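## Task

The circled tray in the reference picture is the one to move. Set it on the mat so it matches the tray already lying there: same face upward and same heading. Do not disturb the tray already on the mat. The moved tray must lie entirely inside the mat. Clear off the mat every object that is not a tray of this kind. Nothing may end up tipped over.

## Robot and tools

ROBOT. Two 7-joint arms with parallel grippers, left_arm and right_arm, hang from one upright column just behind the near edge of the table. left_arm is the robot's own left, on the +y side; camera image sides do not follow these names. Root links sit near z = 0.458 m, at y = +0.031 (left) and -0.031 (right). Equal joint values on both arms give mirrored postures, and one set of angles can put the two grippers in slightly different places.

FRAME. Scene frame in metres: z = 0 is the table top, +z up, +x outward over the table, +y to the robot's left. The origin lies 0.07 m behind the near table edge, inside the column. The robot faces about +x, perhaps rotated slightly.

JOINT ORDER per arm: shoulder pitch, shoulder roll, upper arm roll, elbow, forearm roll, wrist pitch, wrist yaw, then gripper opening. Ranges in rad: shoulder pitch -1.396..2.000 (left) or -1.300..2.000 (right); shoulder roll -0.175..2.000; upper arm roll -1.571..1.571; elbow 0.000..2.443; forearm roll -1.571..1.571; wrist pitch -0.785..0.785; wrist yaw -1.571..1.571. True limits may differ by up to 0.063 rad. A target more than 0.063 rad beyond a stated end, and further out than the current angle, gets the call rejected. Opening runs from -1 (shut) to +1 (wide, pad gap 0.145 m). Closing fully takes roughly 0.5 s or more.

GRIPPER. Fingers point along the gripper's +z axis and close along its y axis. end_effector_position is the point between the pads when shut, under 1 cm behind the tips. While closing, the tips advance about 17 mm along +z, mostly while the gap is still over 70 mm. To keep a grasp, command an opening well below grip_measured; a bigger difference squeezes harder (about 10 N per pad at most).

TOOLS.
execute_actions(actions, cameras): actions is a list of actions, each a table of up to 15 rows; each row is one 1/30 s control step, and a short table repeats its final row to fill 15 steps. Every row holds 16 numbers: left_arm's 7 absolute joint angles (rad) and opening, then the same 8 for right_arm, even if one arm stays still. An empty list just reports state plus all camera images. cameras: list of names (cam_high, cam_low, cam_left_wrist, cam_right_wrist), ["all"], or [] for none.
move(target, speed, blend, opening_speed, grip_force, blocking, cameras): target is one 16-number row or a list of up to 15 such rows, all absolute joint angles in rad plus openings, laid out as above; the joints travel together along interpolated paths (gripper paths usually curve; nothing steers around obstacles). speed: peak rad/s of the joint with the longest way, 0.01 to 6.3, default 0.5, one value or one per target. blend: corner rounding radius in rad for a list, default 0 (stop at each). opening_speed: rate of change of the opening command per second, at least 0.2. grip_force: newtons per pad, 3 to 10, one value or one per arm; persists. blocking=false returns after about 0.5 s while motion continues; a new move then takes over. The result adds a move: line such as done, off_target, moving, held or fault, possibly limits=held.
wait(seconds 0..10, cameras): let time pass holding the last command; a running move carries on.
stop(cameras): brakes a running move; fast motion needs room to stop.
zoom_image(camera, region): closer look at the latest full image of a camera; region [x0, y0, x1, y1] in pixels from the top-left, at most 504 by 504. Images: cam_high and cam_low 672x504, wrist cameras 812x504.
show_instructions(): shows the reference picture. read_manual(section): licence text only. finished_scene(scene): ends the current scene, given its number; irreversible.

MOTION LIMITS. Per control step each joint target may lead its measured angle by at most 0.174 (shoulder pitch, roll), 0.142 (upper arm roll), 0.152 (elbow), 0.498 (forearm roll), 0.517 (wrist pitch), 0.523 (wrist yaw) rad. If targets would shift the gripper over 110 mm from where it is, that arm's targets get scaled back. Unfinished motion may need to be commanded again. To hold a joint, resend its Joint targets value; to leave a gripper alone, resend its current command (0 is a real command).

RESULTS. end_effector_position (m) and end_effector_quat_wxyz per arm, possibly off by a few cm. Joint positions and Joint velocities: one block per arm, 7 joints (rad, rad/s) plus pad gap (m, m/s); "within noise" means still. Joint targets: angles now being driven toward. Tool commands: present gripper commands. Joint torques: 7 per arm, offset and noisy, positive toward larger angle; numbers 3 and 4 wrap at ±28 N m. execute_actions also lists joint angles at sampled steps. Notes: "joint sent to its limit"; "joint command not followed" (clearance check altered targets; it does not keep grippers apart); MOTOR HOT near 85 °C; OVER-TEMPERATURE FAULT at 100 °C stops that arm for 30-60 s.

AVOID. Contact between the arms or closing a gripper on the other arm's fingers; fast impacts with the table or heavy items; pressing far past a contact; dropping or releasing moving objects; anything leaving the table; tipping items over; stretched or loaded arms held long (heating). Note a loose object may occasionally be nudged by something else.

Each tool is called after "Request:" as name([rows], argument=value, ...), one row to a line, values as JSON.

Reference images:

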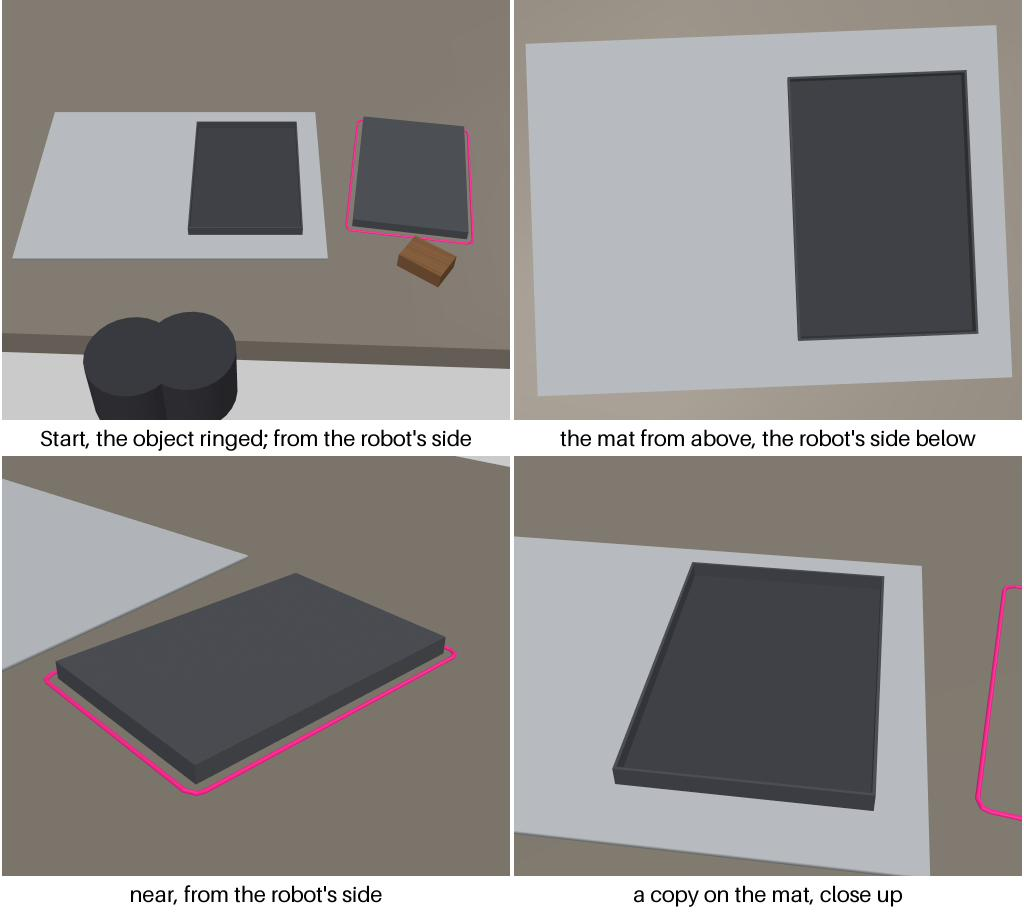

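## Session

Request:
execute_actions(actions=[])

Request:
show_instructions()

Scene clock: 0.00 s.
left_arm: end_effector_position=(+0.1788, +0.2106, +0.1344) grip_measured=+1.00 end_effector_quat_wxyz=(+0.303, -0.130, +0.876, -0.352) | right_arm: end_effector_position=(+0.1734, -0.0164, +0.2009) grip_measured=+1.00 end_effector_quat_wxyz=(+0.203, +0.017, +0.959, +0.198)
Joint positions: left_arm=[0.428 1.272 -1.478 1.666 -1.29 0.077 -0.338 0.145] | right_arm=[0.55 0.786 -1.434 2.358 -1.335 0.167 1.27 0.145]
Joint velocities: within noise
Joint torques (N m): no reading
Joint targets: left_arm=[0.428 1.272 -1.478 1.666 -1.290 0.077 -0.338] | right_arm=[0.550 0.786 -1.434 2.358 -1.335 0.167 1.270]
Tool commands: left_gripper/opening=+1.0 right_gripper/opening=+1.0

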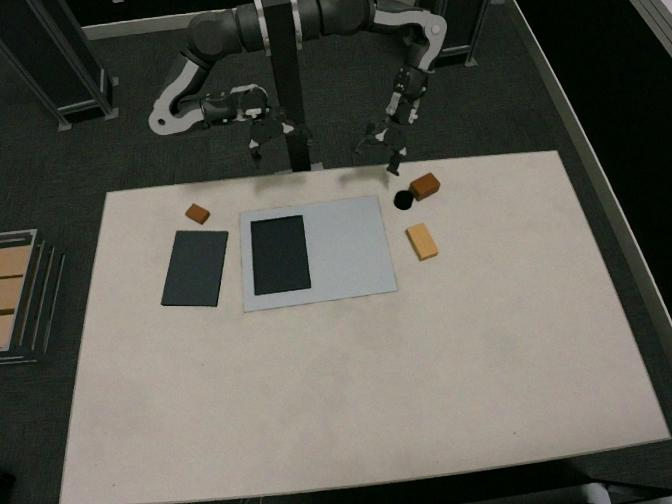

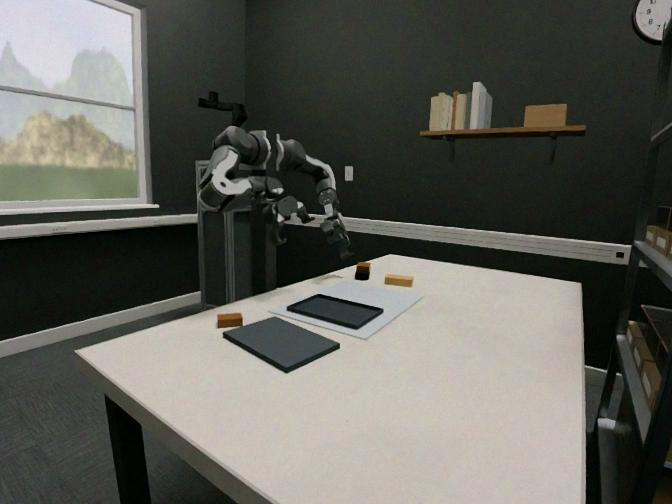

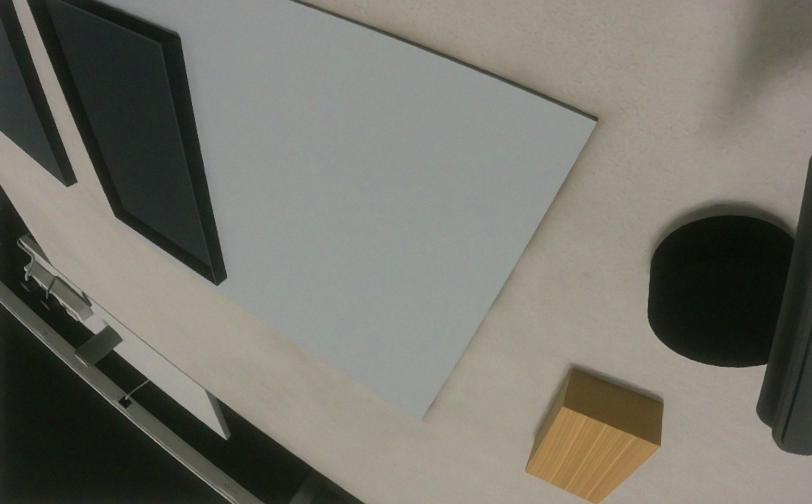

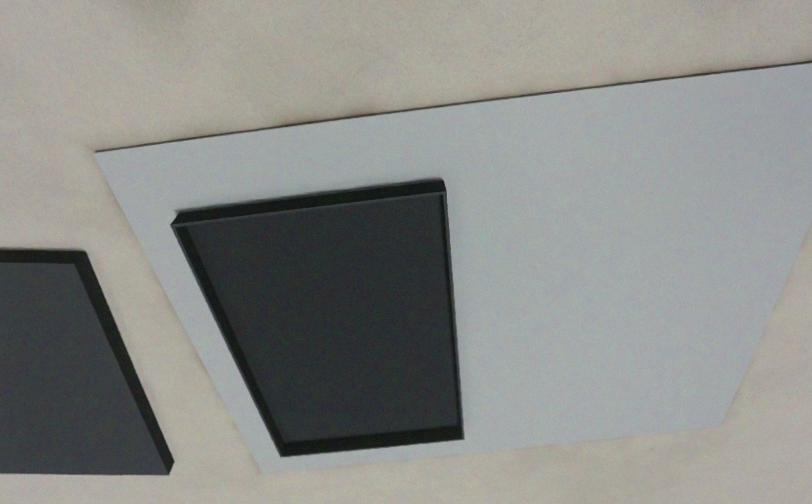

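Reference images for this scene: manual.

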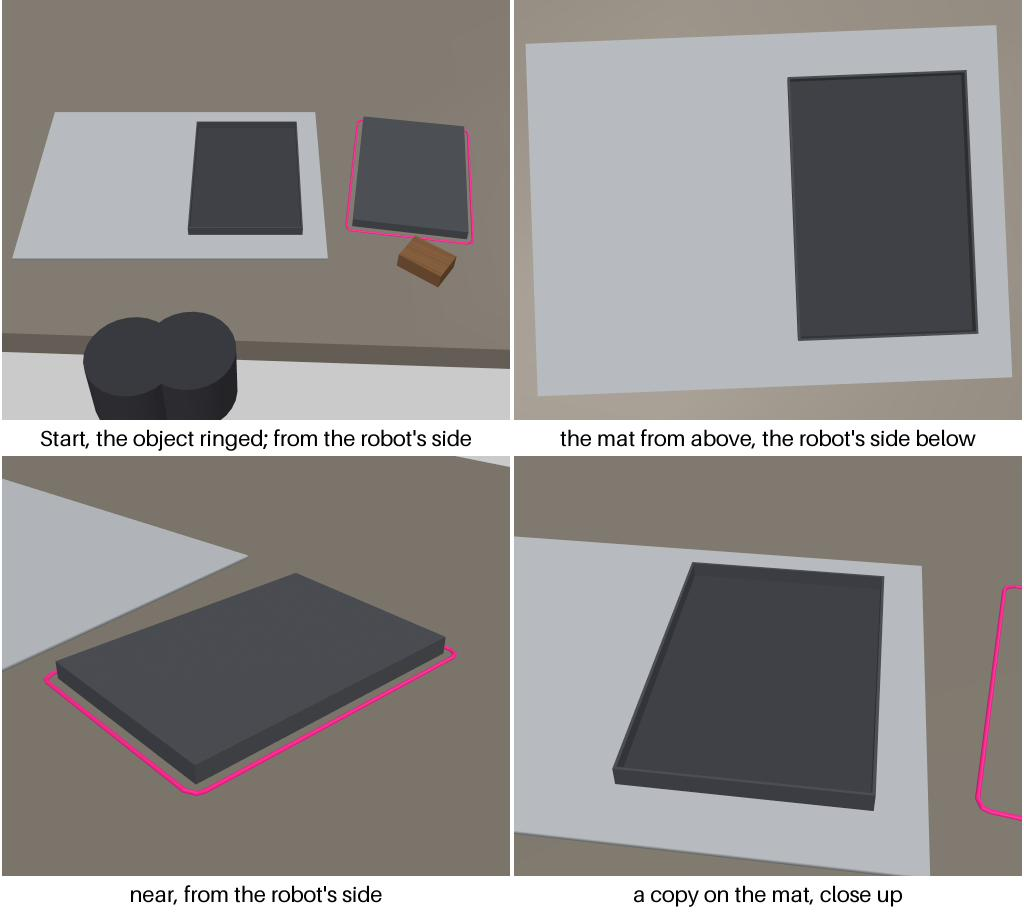

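Request:
zoom_image(camera="cam_high", region=[150, 170, 300, 320])

Request:
zoom_image(camera="cam_high", region=[230, 165, 450, 325])

Request:
zoom_image(camera="cam_low", region=[200, 250, 440, 390])

Scaled by 3.360 from the camera's 672x504 image, which has a finer 960x720 frame.

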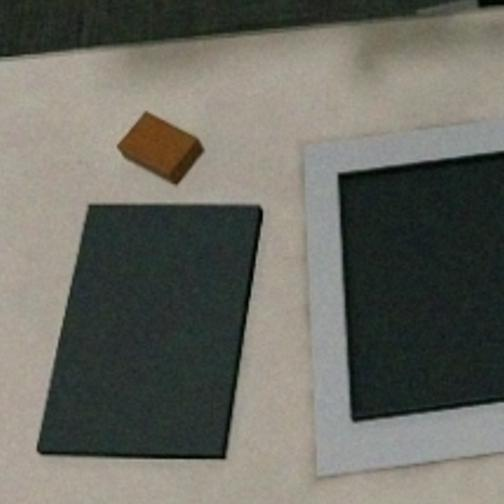

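Scaled by 2.291 from the camera's 672x504 image, which has a finer 960x720 frame.

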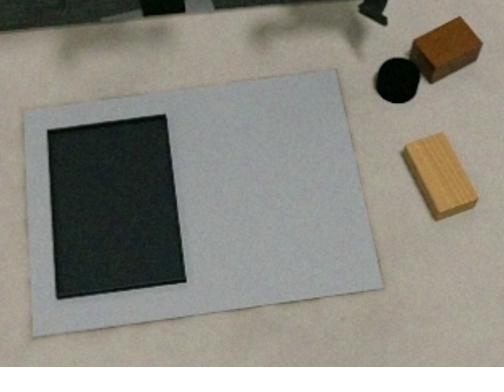

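Scaled by 2.100 from the camera's 672x504 image, which has a finer 960x720 frame.

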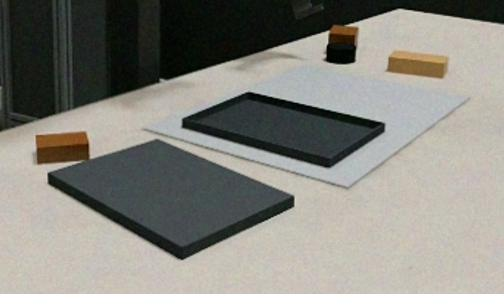

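Request:
move([
  [0.428,1.272,-1.478,1.666,-1.29,0.077,-0.338,1,0.6928,1.2351,-1.556,1.6961,0,0.461,0.6928,-1],
  [0.428,1.272,-1.478,1.666,-1.29,0.077,-0.338,1,0.5459,0.9769,-1.556,1.3107,0,0.3338,0.5459,-1],
  [0.428,1.272,-1.478,1.666,-1.29,0.077,-0.338,1,0.4939,1.0904,-1.556,1.0697,0,-0.0207,0.4939,-1],
  [0.428,1.272,-1.478,1.666,-1.29,0.077,-0.338,1,0.4459,1.0454,-1.556,0.6538,0,-0.3916,0.4459,-1],
  [0.428,1.272,-1.478,1.666,-1.29,0.077,-0.338,1,0.5838,1.4147,-1.556,1.2018,0,-0.2129,0.5838,-1],
], speed=[1.5,0.8,0.28,0.4,0.8], blend=[0.1,0.02,0.03,0,0], cameras=["cam_high"])

Scene clock: 580.03 s.
left_arm: end_effector_position=(+0.1788, +0.2106, +0.1344) grip_measured=+1.00 end_effector_quat_wxyz=(+0.303, -0.130, +0.876, -0.352) | right_arm: end_effector_position=(+0.2011, -0.3905, +0.0919) grip_measured=-1.00 end_effector_quat_wxyz=(+0.006, +0.649, +0.761, +0.007)
Joint positions: left_arm=[0.428 1.272 -1.478 1.666 -1.29 0.077 -0.338 0.145] | right_arm=[0.583 1.416 -1.555 1.201 0 -0.215 0.58 0]
Joint torques (N m): left_arm=[2.91 4.5 2.14 1.8 0.11 0.06 -0.49] | right_arm=[2.52 7.29 2.47 -0.18 -0.08 -0.07 0.15]
Joint targets: left_arm=[0.428 1.272 -1.478 1.666 -1.290 0.077 -0.338] | right_arm=[0.584 1.415 -1.556 1.202 0.000 -0.213 0.584]
move: done
Images, in order (width x height): cam_high 672x504.

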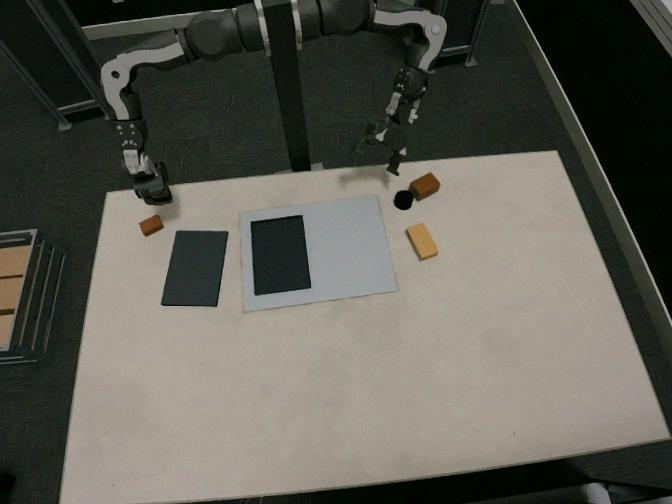

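Request:
move([
  [0.428,1.272,-1.478,1.666,-1.29,0.077,-0.338,1,0.8611,0.9372,-1.556,0.8209,0,-0.1163,0.8611,-1],
  [0.428,1.272,-1.478,1.666,-1.29,0.077,-0.338,1,0.7646,0.6745,-1.556,0.369,0,-0.3055,0.7646,-1],
  [0.428,1.272,-1.478,1.666,-1.29,0.077,-0.338,1,0.7052,0.8559,-1.556,0.717,0,-0.1389,0.7052,-1],
  [0.428,1.272,-1.478,1.666,-1.29,0.077,-0.338,1,0.6393,0.9726,-1.556,0.9349,0,-0.0377,0.6393,-1],
  [0.428,1.272,-1.478,1.666,-1.29,0.077,-0.338,1,0.4858,1.1323,-1.556,1.2316,0,0.0993,0.4858,-1],
  [0.428,1.272,-1.478,1.666,-1.29,0.077,-0.338,1,0.319,1.2232,-1.556,1.4109,0,0.1877,0.319,-1],
  [0.428,1.272,-1.478,1.666,-1.29,0.077,-0.338,1,0.1493,1.2644,-1.556,1.513,0,0.2486,0.1493,-1],
], speed=[1.0,0.3,0.35,0.3,0.2,0.15,0.15], blend=[0.02,0,0.02,0.02,0.02,0.02,0], cameras=["cam_high", "cam_right_wrist"])

Scene clock: 604.17 s.
left_arm: end_effector_position=(+0.1788, +0.2106, +0.1344) grip_measured=+1.00 end_effector_quat_wxyz=(+0.303, -0.130, +0.876, -0.352) | right_arm: end_effector_position=(+0.0906, -0.2995, +0.0222) grip_measured=-1.00 end_effector_quat_wxyz=(+0.002, +0.649, +0.761, +0.005)
Joint positions: left_arm=[0.428 1.272 -1.478 1.666 -1.29 0.077 -0.338 0.145] | right_arm=[0.149 1.263 -1.555 1.512 -0.001 0.246 0.154 0]
Joint torques (N m): left_arm=[3.05 4.39 2.15 1.8 0.12 0.07 -0.48] | right_arm=[0.88 7.05 0.98 1.2 -0.06 -0.07 -0.03]
Joint targets: left_arm=[0.428 1.272 -1.478 1.666 -1.290 0.077 -0.338] | right_arm=[0.149 1.264 -1.556 1.513 0.000 0.249 0.149]
move: done
Images, in order (width x height): cam_high 672x504, cam_right_wrist 812x504.

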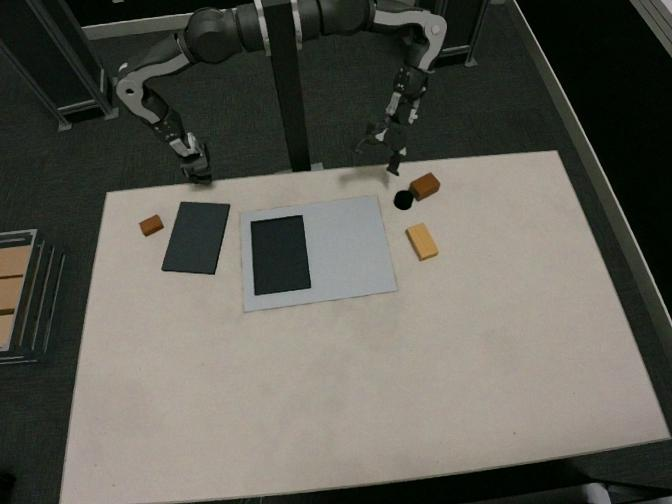

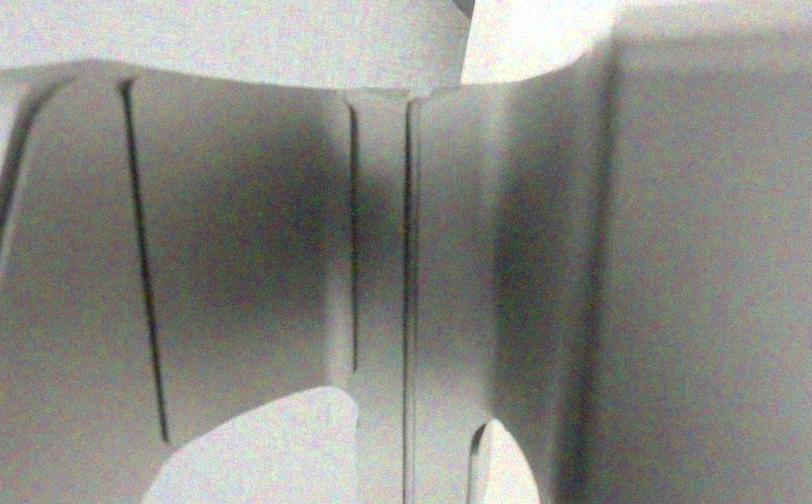

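Request:
move([
  [0.428,1.272,-1.478,1.666,-1.29,0.077,-0.338,1,0.2482,1.4516,-1.556,1.7637,0,0.3121,0.2482,-1],
  [0.428,1.272,-1.478,1.666,-1.29,0.077,-0.338,1,0.681,1.1599,-1.556,1.29,0,0.1301,0.681,-1],
  [0.428,1.272,-1.478,1.666,-1.29,0.077,-0.338,1,0.5891,0.9586,-1.556,0.988,0,0.0294,0.5891,-1],
  [0.428,1.272,-1.478,1.666,-1.29,0.077,-0.338,1,0.4022,1.1179,-1.556,1.2823,0,0.1644,0.4022,-1],
  [0.428,1.272,-1.478,1.666,-1.29,0.077,-0.338,1,0.1974,1.195,-1.556,1.4405,0,0.2455,0.1974,-1],
  [0.428,1.272,-1.478,1.666,-1.29,0.077,-0.338,1,0.2482,1.4516,-1.556,1.7637,0,0.3121,0.2482,-1],
], speed=[0.8,1.0,0.25,0.2,0.16,0.5], blend=[0.05,0.02,0,0.02,0,0], cameras=["cam_high", "cam_right_wrist"])

Scene clock: 646.73 s.
left_arm: end_effector_position=(+0.1788, +0.2106, +0.1344) grip_measured=+1.00 end_effector_quat_wxyz=(+0.303, -0.130, +0.876, -0.352) | right_arm: end_effector_position=(+0.1068, -0.2931, +0.0708) grip_measured=-1.00 end_effector_quat_wxyz=(+0.006, +0.648, +0.761, +0.008)
Joint positions: left_arm=[0.428 1.272 -1.478 1.666 -1.29 0.077 -0.338 0.145] | right_arm=[0.248 1.452 -1.555 1.763 -0.001 0.31 0.244 0]
Joint torques (N m): left_arm=[2.99 4.47 2.09 1.74 0.1 0.07 -0.49] | right_arm=[0.99 6.42 1.31 1.37 -0.07 -0.07 0.16]
Joint targets: left_arm=[0.428 1.272 -1.478 1.666 -1.290 0.077 -0.338] | right_arm=[0.248 1.451 -1.556 1.764 0.000 0.312 0.248]
move: done
Images, in order (width x height): cam_high 672x504, cam_right_wrist 812x504.

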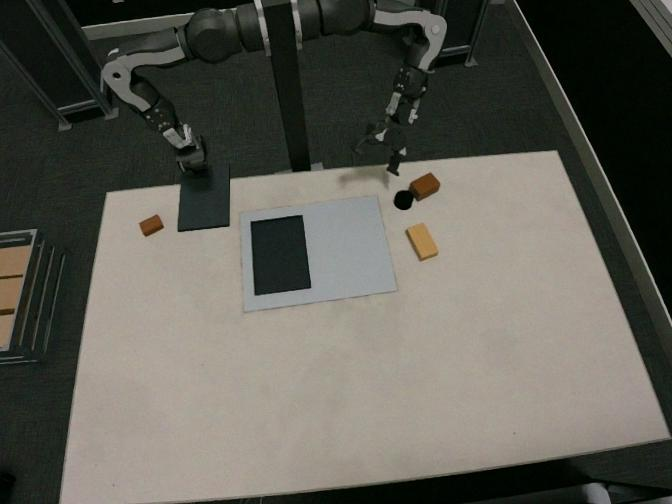

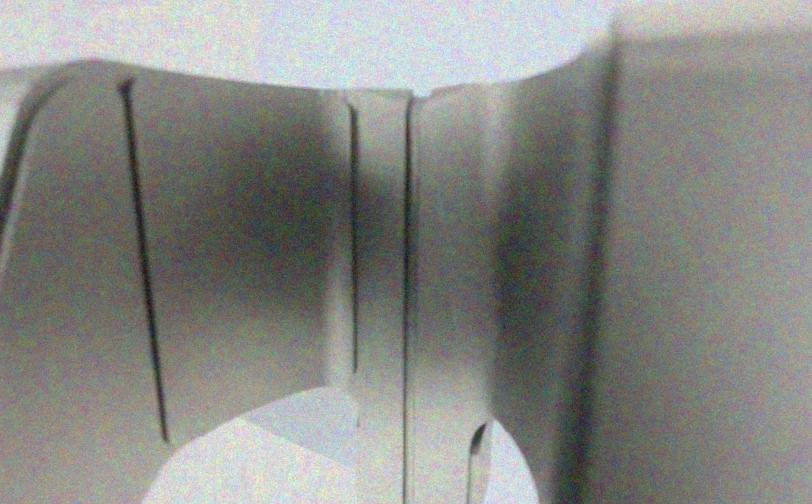

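Request:
zoom_image(camera="cam_high", region=[140, 145, 260, 245])

Scaled by 4.200 from the camera's 672x504 image, which has a finer 960x720 frame.

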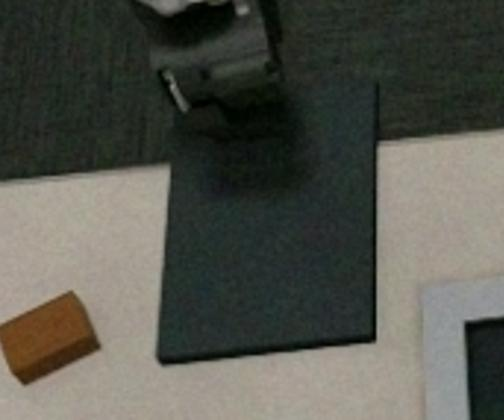

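Request:
move([
  [0.428,1.272,-1.478,1.666,-1.29,0.077,-0.338,1,-0.1,1.45,-1.556,1.85,0.08,0.35,-0.5,-0.2],
  [0.428,1.272,-1.478,1.666,-1.29,0.077,-0.338,1,-0.5601,1.0058,-1.556,1.3425,0.1533,0.2398,-1.3893,-0.2],
  [0.428,1.272,-1.478,1.666,-1.29,0.077,-0.338,1,-0.4934,0.436,-1.556,0.3571,0.1568,-0.1609,-1.5217,-0.2],
  [0.428,1.272,-1.478,1.666,-1.29,0.077,-0.338,1,-0.3829,0.6276,-1.556,0.6758,0.1631,-0.0178,-1.4325,-0.2],
], speed=[1.0,1.0,0.8,0.25], blend=[0.1,0.1,0.02,0], cameras=["cam_high", "cam_low", "cam_right_wrist"])

Scene clock: 737.33 s.
left_arm: end_effector_position=(+0.1788, +0.2106, +0.1344) grip_measured=+1.00 end_effector_quat_wxyz=(+0.303, -0.130, +0.876, -0.352) | right_arm: end_effector_position=(+0.0375, -0.2973, +0.0122) grip_measured=-0.20 end_effector_quat_wxyz=(+0.362, +0.617, +0.603, +0.353)
Joint positions: left_arm=[0.428 1.272 -1.478 1.666 -1.29 0.077 -0.338 0.145] | right_arm=[-0.384 0.628 -1.558 0.675 0.162 -0.02 -1.438 0.061]
Joint torques (N m): left_arm=[2.94 4.44 2.13 1.78 0.11 0.05 -0.52] | right_arm=[-2.57 4.42 0.03 0.4 -0.07 -0.08 -0.24]
Joint targets: left_arm=[0.428 1.272 -1.478 1.666 -1.290 0.077 -0.338] | right_arm=[-0.383 0.628 -1.556 0.676 0.163 -0.018 -1.433]
move: done
Images, in order (width x height): cam_high 672x504, cam_low 672x504, cam_right_wrist 812x504.

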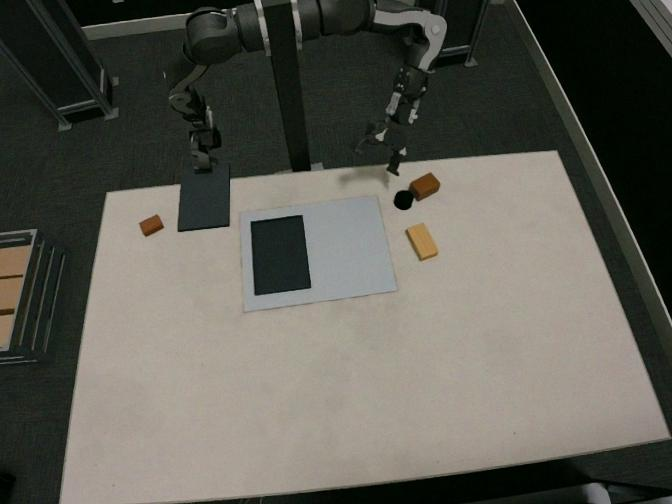

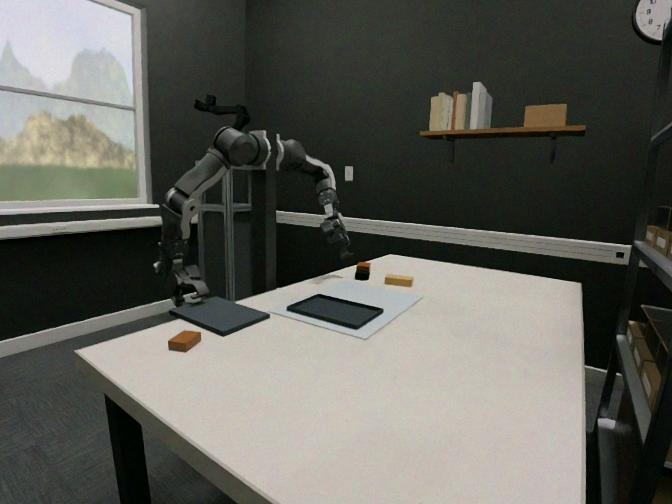

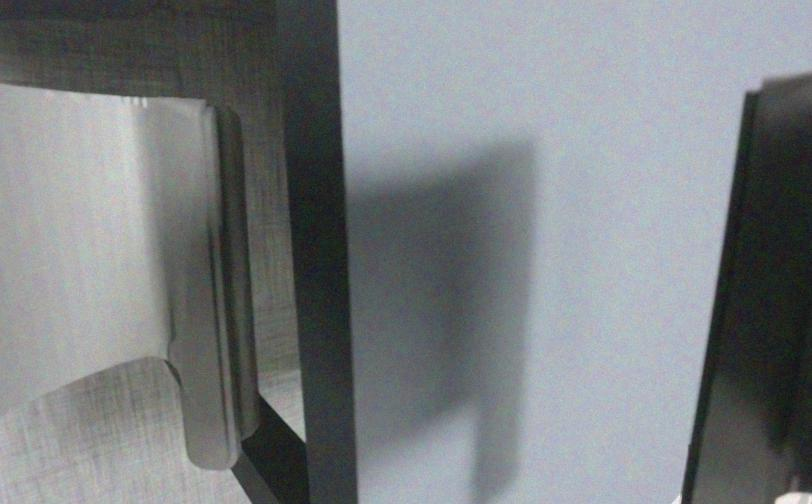

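Request:
move([
  [0.428,1.272,-1.478,1.666,-1.29,0.077,-0.338,1,-0.3864,0.6505,-1.556,0.7178,0.1628,0.0005,-1.4391,-0.2],
  [0.428,1.272,-1.478,1.666,-1.29,0.077,-0.338,1,-0.3864,0.6505,-1.556,0.7178,0.1628,0.0005,-1.4391,-1],
], speed=0.2, opening_speed=0.5, grip_force=[10, 4], cameras=["cam_low", "cam_right_wrist"])

Scene clock: 776.37 s.
left_arm: end_effector_position=(+0.1788, +0.2106, +0.1344) grip_measured=+1.00 end_effector_quat_wxyz=(+0.303, -0.130, +0.876, -0.352) | right_arm: end_effector_position=(+0.0372, -0.2967, +0.0146) grip_measured=-0.73 end_effector_quat_wxyz=(+0.360, +0.619, +0.604, +0.351)
Joint positions: left_arm=[0.428 1.272 -1.478 1.666 -1.29 0.077 -0.338 0.145] | right_arm=[-0.386 0.649 -1.558 0.717 0.162 0 -1.438 0.021]
Joint torques (N m): left_arm=[2.99 4.55 2.09 1.74 0.12 0.06 -0.5] | right_arm=[-2.81 4.71 0.02 0.47 -0.1 -0.13 -0.42]
Joint targets: left_arm=[0.428 1.272 -1.478 1.666 -1.290 0.077 -0.338] | right_arm=[-0.387 0.650 -1.556 0.718 0.163 0.000 -1.439]
grip_force (N): 10, 4
move: done
Images, in order (width x height): cam_low 672x504, cam_right_wrist 812x504.

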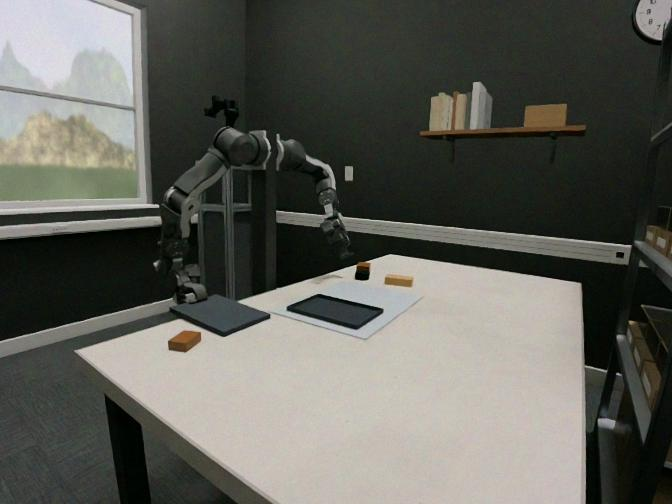

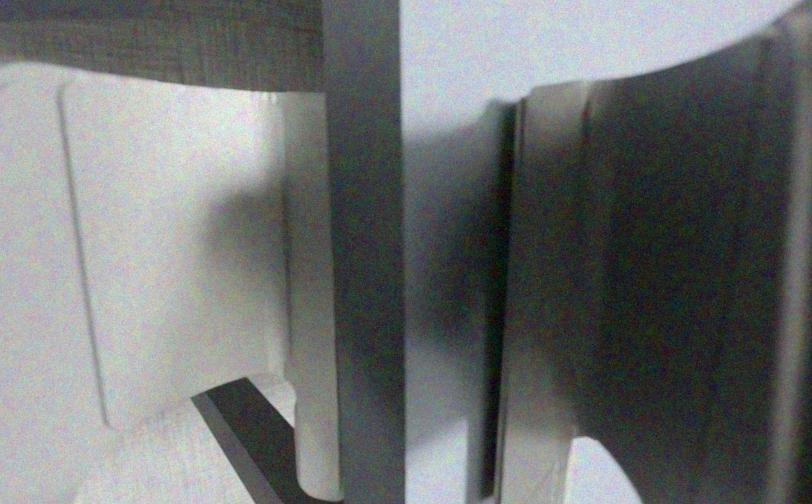

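Request:
move([
  [0.428,1.272,-1.478,1.666,-1.29,0.077,-0.338,1,-0.4117,0.9609,-1.556,1.2388,0.1646,0.2042,-1.4983,-1],
  [0.428,1.272,-1.478,1.666,-1.29,0.077,-0.338,1,-0.4015,1.2079,-1.556,1.5882,0.1698,0.3068,-1.5061,-1],
], speed=[0.3,0.25], blend=[0.02,0], cameras=["cam_high", "cam_low", "cam_right_wrist"])

Scene clock: 864.53 s.
left_arm: end_effector_position=(+0.1788, +0.2106, +0.1344) grip_measured=+1.00 end_effector_quat_wxyz=(+0.303, -0.130, +0.876, -0.352) | right_arm: end_effector_position=(+0.0769, -0.2971, +0.1201) grip_measured=-0.93 end_effector_quat_wxyz=(+0.360, +0.617, +0.605, +0.353)
Joint positions: left_arm=[0.428 1.272 -1.478 1.666 -1.29 0.077 -0.338 0.145] | right_arm=[-0.403 1.209 -1.558 1.587 0.17 0.306 -1.504 0.005]
Joint torques (N m): left_arm=[2.97 4.47 2.11 1.77 0.09 0.08 -0.48] | right_arm=[-1.33 5.58 -0.57 1.58 -0.26 -0.11 -0.44]
Joint targets: left_arm=[0.428 1.272 -1.478 1.666 -1.290 0.077 -0.338] | right_arm=[-0.401 1.208 -1.556 1.588 0.170 0.307 -1.506]
grip_force (N): 10, 4
move: done
Images, in order (width x height): cam_high 672x504, cam_low 672x504, cam_right_wrist 812x504.

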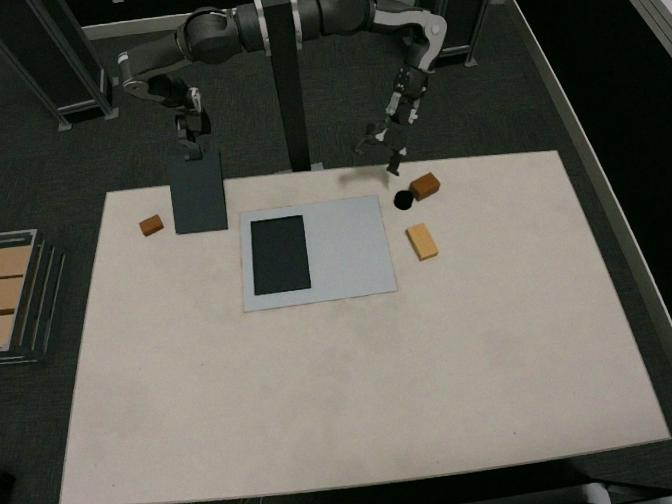

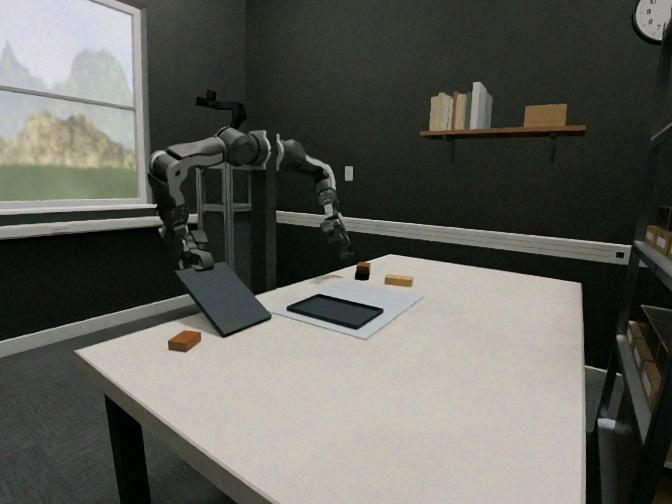

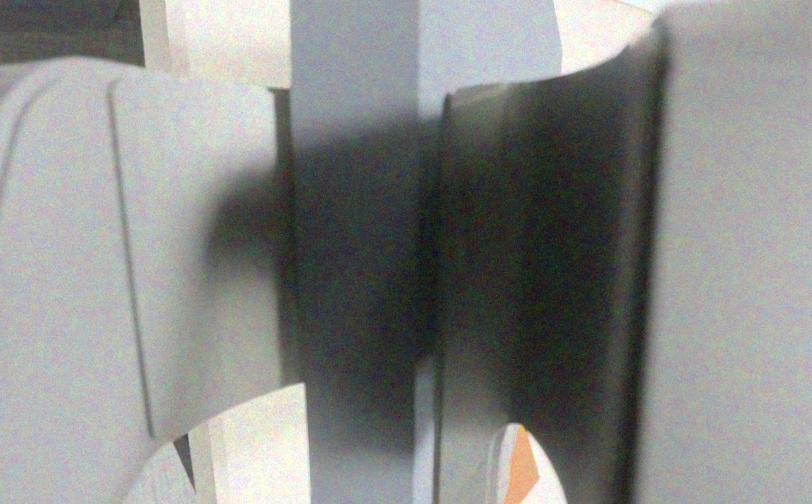

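Request:
move([
  [0.428,1.272,-1.478,1.666,-1.29,0.077,-0.338,1,-0.3547,1.4173,-1.556,1.8308,0.1754,0.3469,-1.3362,-1],
  [0.428,1.272,-1.478,1.666,-1.29,0.077,-0.338,1,-0.2527,1.6245,-1.556,2.0196,0.181,0.3454,-1.1037,-1],
  [0.428,1.272,-1.478,1.666,-1.29,0.077,-0.338,1,-0.0616,1.8137,-1.556,2.1456,0.1848,0.3158,-0.775,-1],
  [0.428,1.272,-1.478,1.666,-1.29,0.077,-0.338,1,0.2495,1.94,-1.556,2.1959,0.1782,0.2953,-0.3227,-1],
  [0.428,1.272,-1.478,1.666,-1.29,0.077,-0.338,1,0.6237,1.9458,-1.556,2.1619,0.15,0.3162,0.1915,-1],
  [0.428,1.272,-1.478,1.666,-1.29,0.077,-0.338,1,0.9259,1.837,-1.556,2.0496,0.1123,0.3517,0.6328,-1],
  [0.428,1.272,-1.478,1.666,-1.29,0.077,-0.338,1,1.1096,1.6679,-1.556,1.8721,0.0834,0.361,0.9556,-1],
  [0.428,1.272,-1.478,1.666,-1.29,0.077,-0.338,1,1.2052,1.4759,-1.556,1.6404,0.0662,0.3284,1.1889,-1],
], speed=0.4, blend=[0.03,0.03,0.03,0.03,0.03,0.03,0.03,0], grip_force=[10, 10], cameras=["cam_high", "cam_low", "cam_right_wrist"])

Scene clock: 882.07 s.
left_arm: end_effector_position=(+0.1788, +0.2106, +0.1344) grip_measured=+1.00 end_effector_quat_wxyz=(+0.303, -0.130, +0.876, -0.352) | right_arm: end_effector_position=(+0.2750, -0.2969, +0.2181) grip_measured=-0.97 end_effector_quat_wxyz=(+0.013, +0.712, +0.702, +0.020)
Joint positions: left_arm=[0.428 1.272 -1.478 1.666 -1.29 0.077 -0.338 0.145] | right_arm=[1.213 1.476 -1.545 1.642 0.067 0.327 1.174 0.002]
Joint torques (N m): left_arm=[2.84 4.36 2.18 1.76 0.11 0.06 -0.48] | right_arm=[2.39 2.81 2.18 0.16 -0.11 -0.07 0.41]
Joint targets: left_arm=[0.428 1.272 -1.478 1.666 -1.290 0.077 -0.338] | right_arm=[1.205 1.476 -1.556 1.640 0.066 0.328 1.189]
move: off_target (right_arm); right_arm: the wrist yaw is farthest, 0.014 rad from its target
Images, in order (width x height): cam_high 672x504, cam_low 672x504, cam_right_wrist 812x504.

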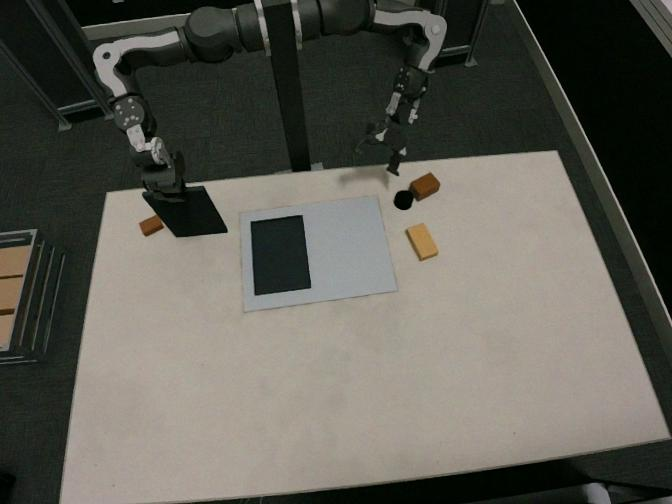

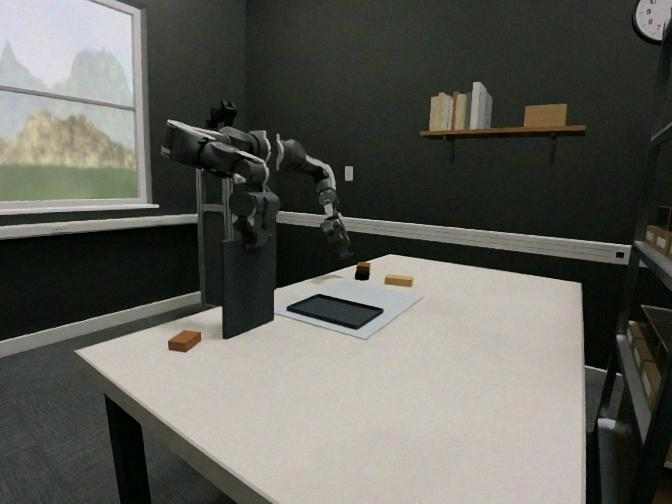

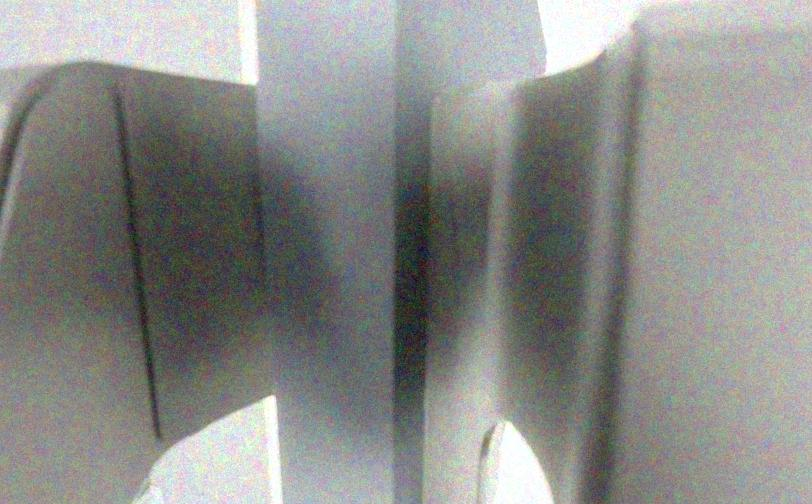

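Request:
move([
  [0.428,1.272,-1.478,1.666,-1.29,0.077,-0.338,-0.34,1.4135,1.5336,-1.556,1.7017,0.0291,0.3417,1.4062,-1],
  [0.4768,0.3918,-1.556,1.6208,0.5016,-0.3025,-1.4406,-0.34,1.4787,0.1083,-1.556,0.8591,-0.0039,0.7193,1.4812,-1],
], speed=[0.3,0.6], blend=[0.02,0], cameras=["cam_high", "cam_low", "cam_left_wrist", "cam_right_wrist"])

Scene clock: 1235.37 s.
left_arm: end_effector_position=(+0.2775, +0.0856, +0.2144) grip_measured=-0.34 end_effector_quat_wxyz=(-0.066, +0.702, +0.072, +0.706) | right_arm: end_effector_position=(+0.3711, +0.0316, +0.2623) grip_measured=-0.97 end_effector_quat_wxyz=(-0.005, +0.636, +0.772, +0.007)
Joint positions: left_arm=[0.474 0.391 -1.553 1.624 0.5 -0.3 -1.432 0.05] | right_arm=[1.478 0.109 -1.554 0.859 -0.004 0.717 1.479 0.002]
Joint torques (N m): left_arm=[4.89 -0.54 1.18 3.03 -0.36 -0.3 -0.4] | right_arm=[9.35 -0.25 3.34 0.53 -0.04 -0.04 0.11]
Joint targets: left_arm=[0.477 0.392 -1.556 1.621 0.502 -0.302 -1.440] | right_arm=[1.479 0.108 -1.556 0.859 -0.004 0.719 1.481]
move: done; blend cut to 0 rad at target 1

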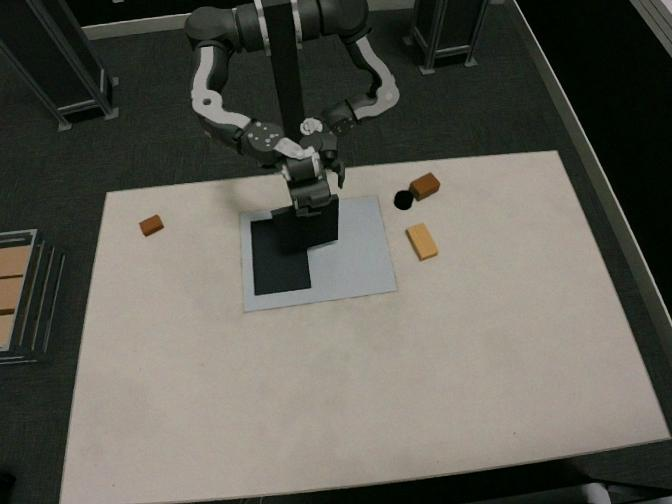

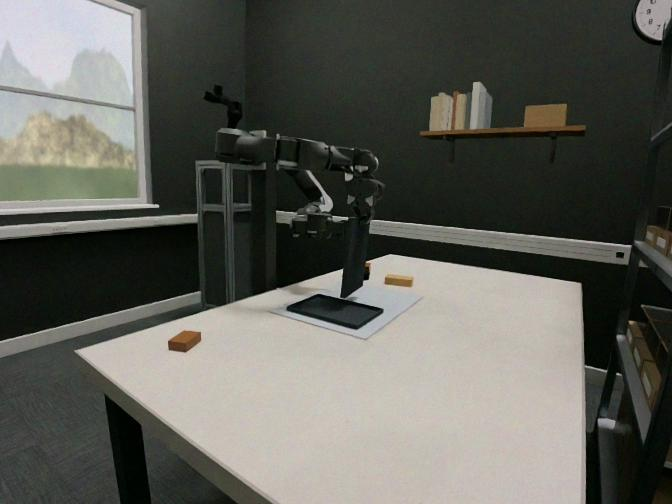

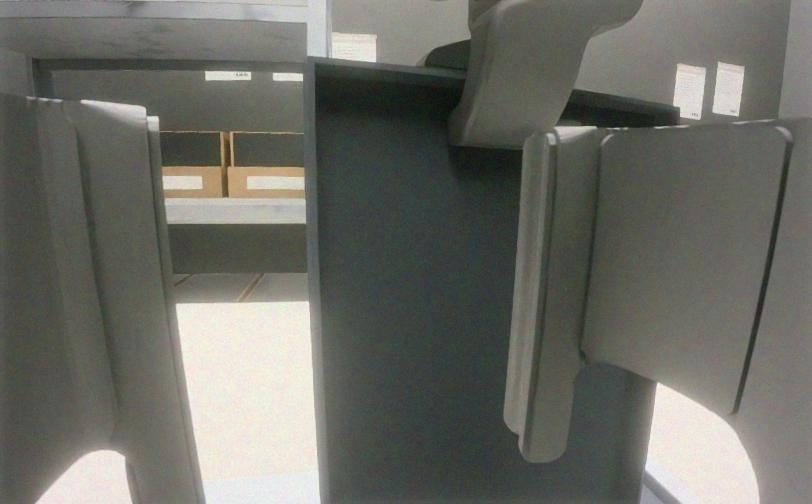

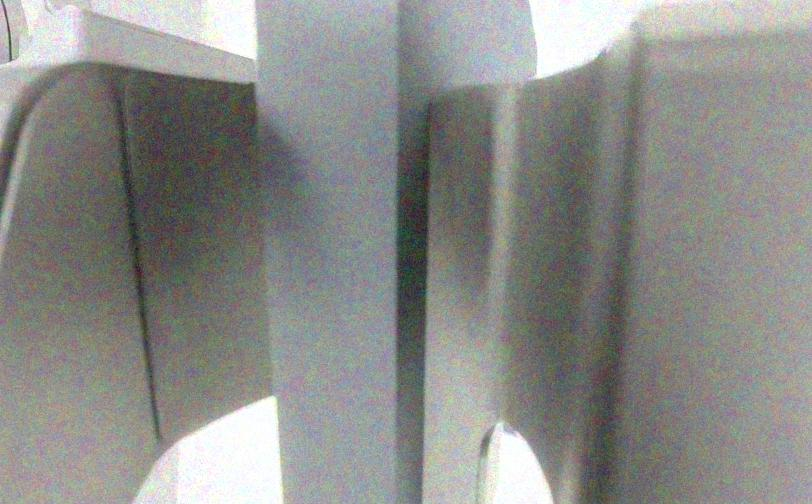

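Request:
move(target=[0.5763, 0.3599, -1.556, 1.5043, 0.6224, -0.347, -1.353, -0.34, 1.4787, 0.1083, -1.556, 0.8591, -0.0039, 0.7193, 1.4812, -1], speed=0.25, cameras=["cam_left_wrist", "cam_high"])

Scene clock: 1280.63 s.
left_arm: end_effector_position=(+0.3114, +0.0937, +0.2118) grip_measured=-0.34 end_effector_quat_wxyz=(-0.073, +0.702, +0.073, +0.705) | right_arm: end_effector_position=(+0.3711, +0.0316, +0.2623) grip_measured=-0.97 end_effector_quat_wxyz=(-0.005, +0.636, +0.772, +0.007)
Joint positions: left_arm=[0.577 0.361 -1.555 1.506 0.62 -0.345 -1.362 0.05] | right_arm=[1.478 0.109 -1.554 0.859 -0.004 0.717 1.479 0.002]
Joint torques (N m): left_arm=[4.95 -1.02 1.95 2.99 -0.35 -0.35 0.11] | right_arm=[9.27 -0.36 3.43 0.53 -0.03 -0.05 0.1]
Joint targets: left_arm=[0.576 0.360 -1.556 1.504 0.622 -0.347 -1.353] | right_arm=[1.479 0.108 -1.556 0.859 -0.004 0.719 1.481]
move: done
Images, in order (width x height): cam_high 672x504, cam_left_wrist 812x504.

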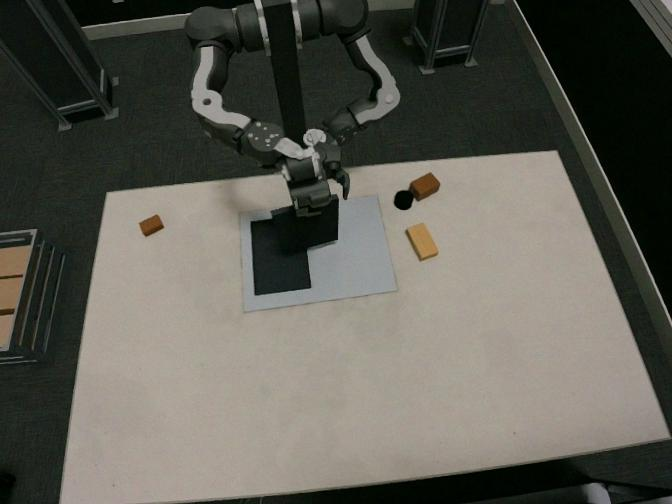

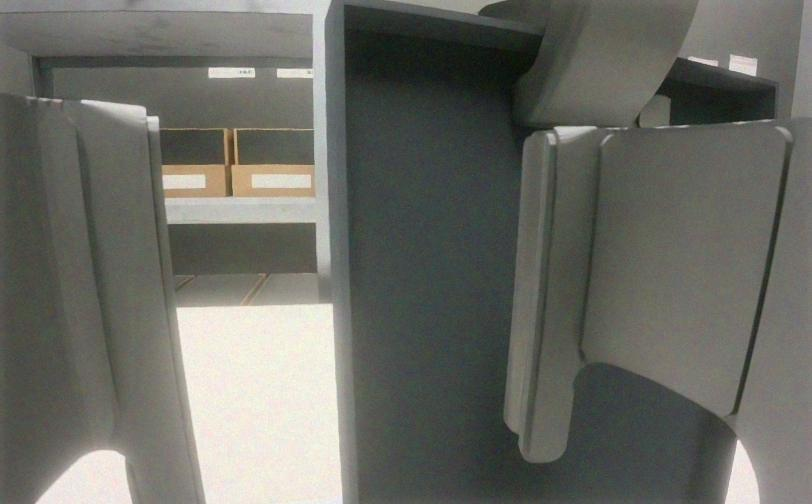

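Request:
move(target=[0.6757, 0.3280, -1.556, 1.3877, 0.7431, -0.3915, -1.2654, -0.34, 1.4787, 0.1083, -1.556, 0.8591, -0.0039, 0.7193, 1.4812, -1], speed=0.2, cameras=["cam_left_wrist", "cam_low"])

Scene clock: 1295.13 s.
left_arm: end_effector_position=(+0.3451, +0.1015, +0.2146) grip_measured=-0.34 end_effector_quat_wxyz=(-0.072, +0.701, +0.077, +0.705) | right_arm: end_effector_position=(+0.3720, +0.0314, +0.2628) grip_measured=-0.97 end_effector_quat_wxyz=(-0.003, +0.637, +0.771, +0.008)
Joint positions: left_arm=[0.674 0.329 -1.555 1.39 0.74 -0.39 -1.274 0.05] | right_arm=[1.479 0.109 -1.554 0.859 -0.007 0.719 1.477 0.002]
Joint torques (N m): left_arm=[6.34 -1.02 2.28 2.48 -0.31 -0.39 0.1] | right_arm=[9.03 -0.46 3.33 0.59 0.04 -0.08 0.17]
Joint targets: left_arm=[0.676 0.328 -1.556 1.388 0.743 -0.391 -1.265] | right_arm=[1.479 0.108 -1.556 0.859 -0.004 0.719 1.481]
move: done
Images, in order (width x height): cam_low 672x504, cam_left_wrist 812x504.

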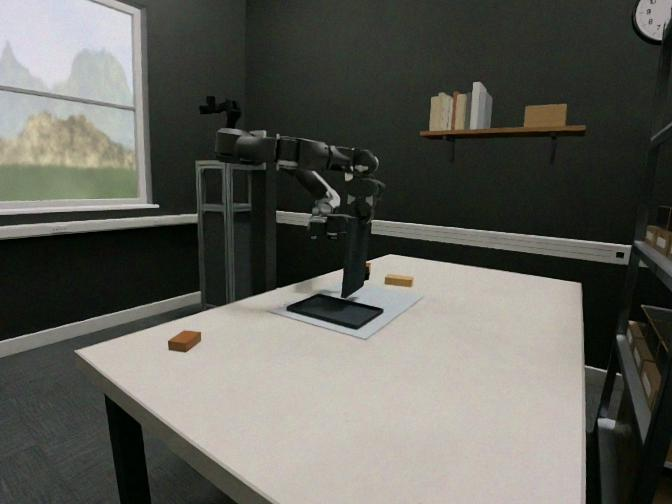

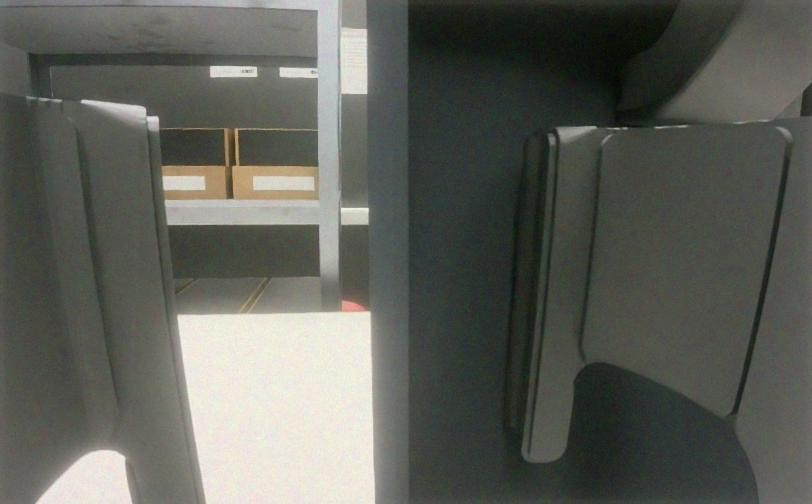

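Request:
zoom_image(camera="cam_left_wrist", region=[280, 0, 600, 200])

Request:
zoom_image(camera="cam_left_wrist", region=[130, 150, 580, 504])

Scaled by 1.575 from the camera's 812x504 image, which has a finer 957x594 frame.

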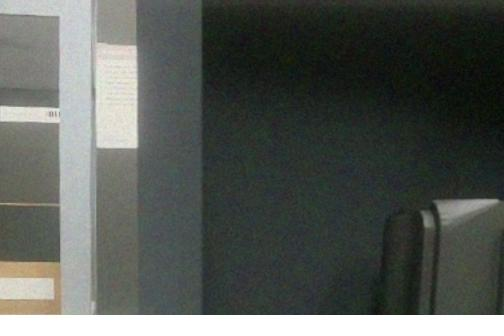

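Scaled by 1.120 from the camera's 812x504 image, which has a finer 957x594 frame.

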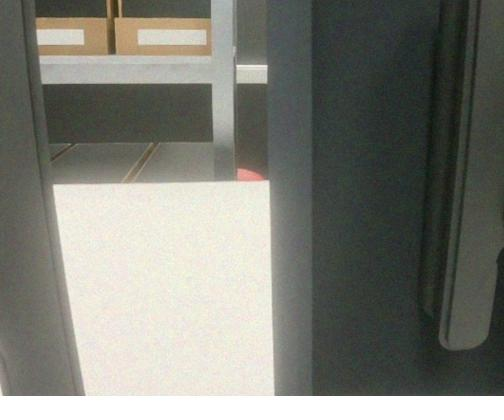

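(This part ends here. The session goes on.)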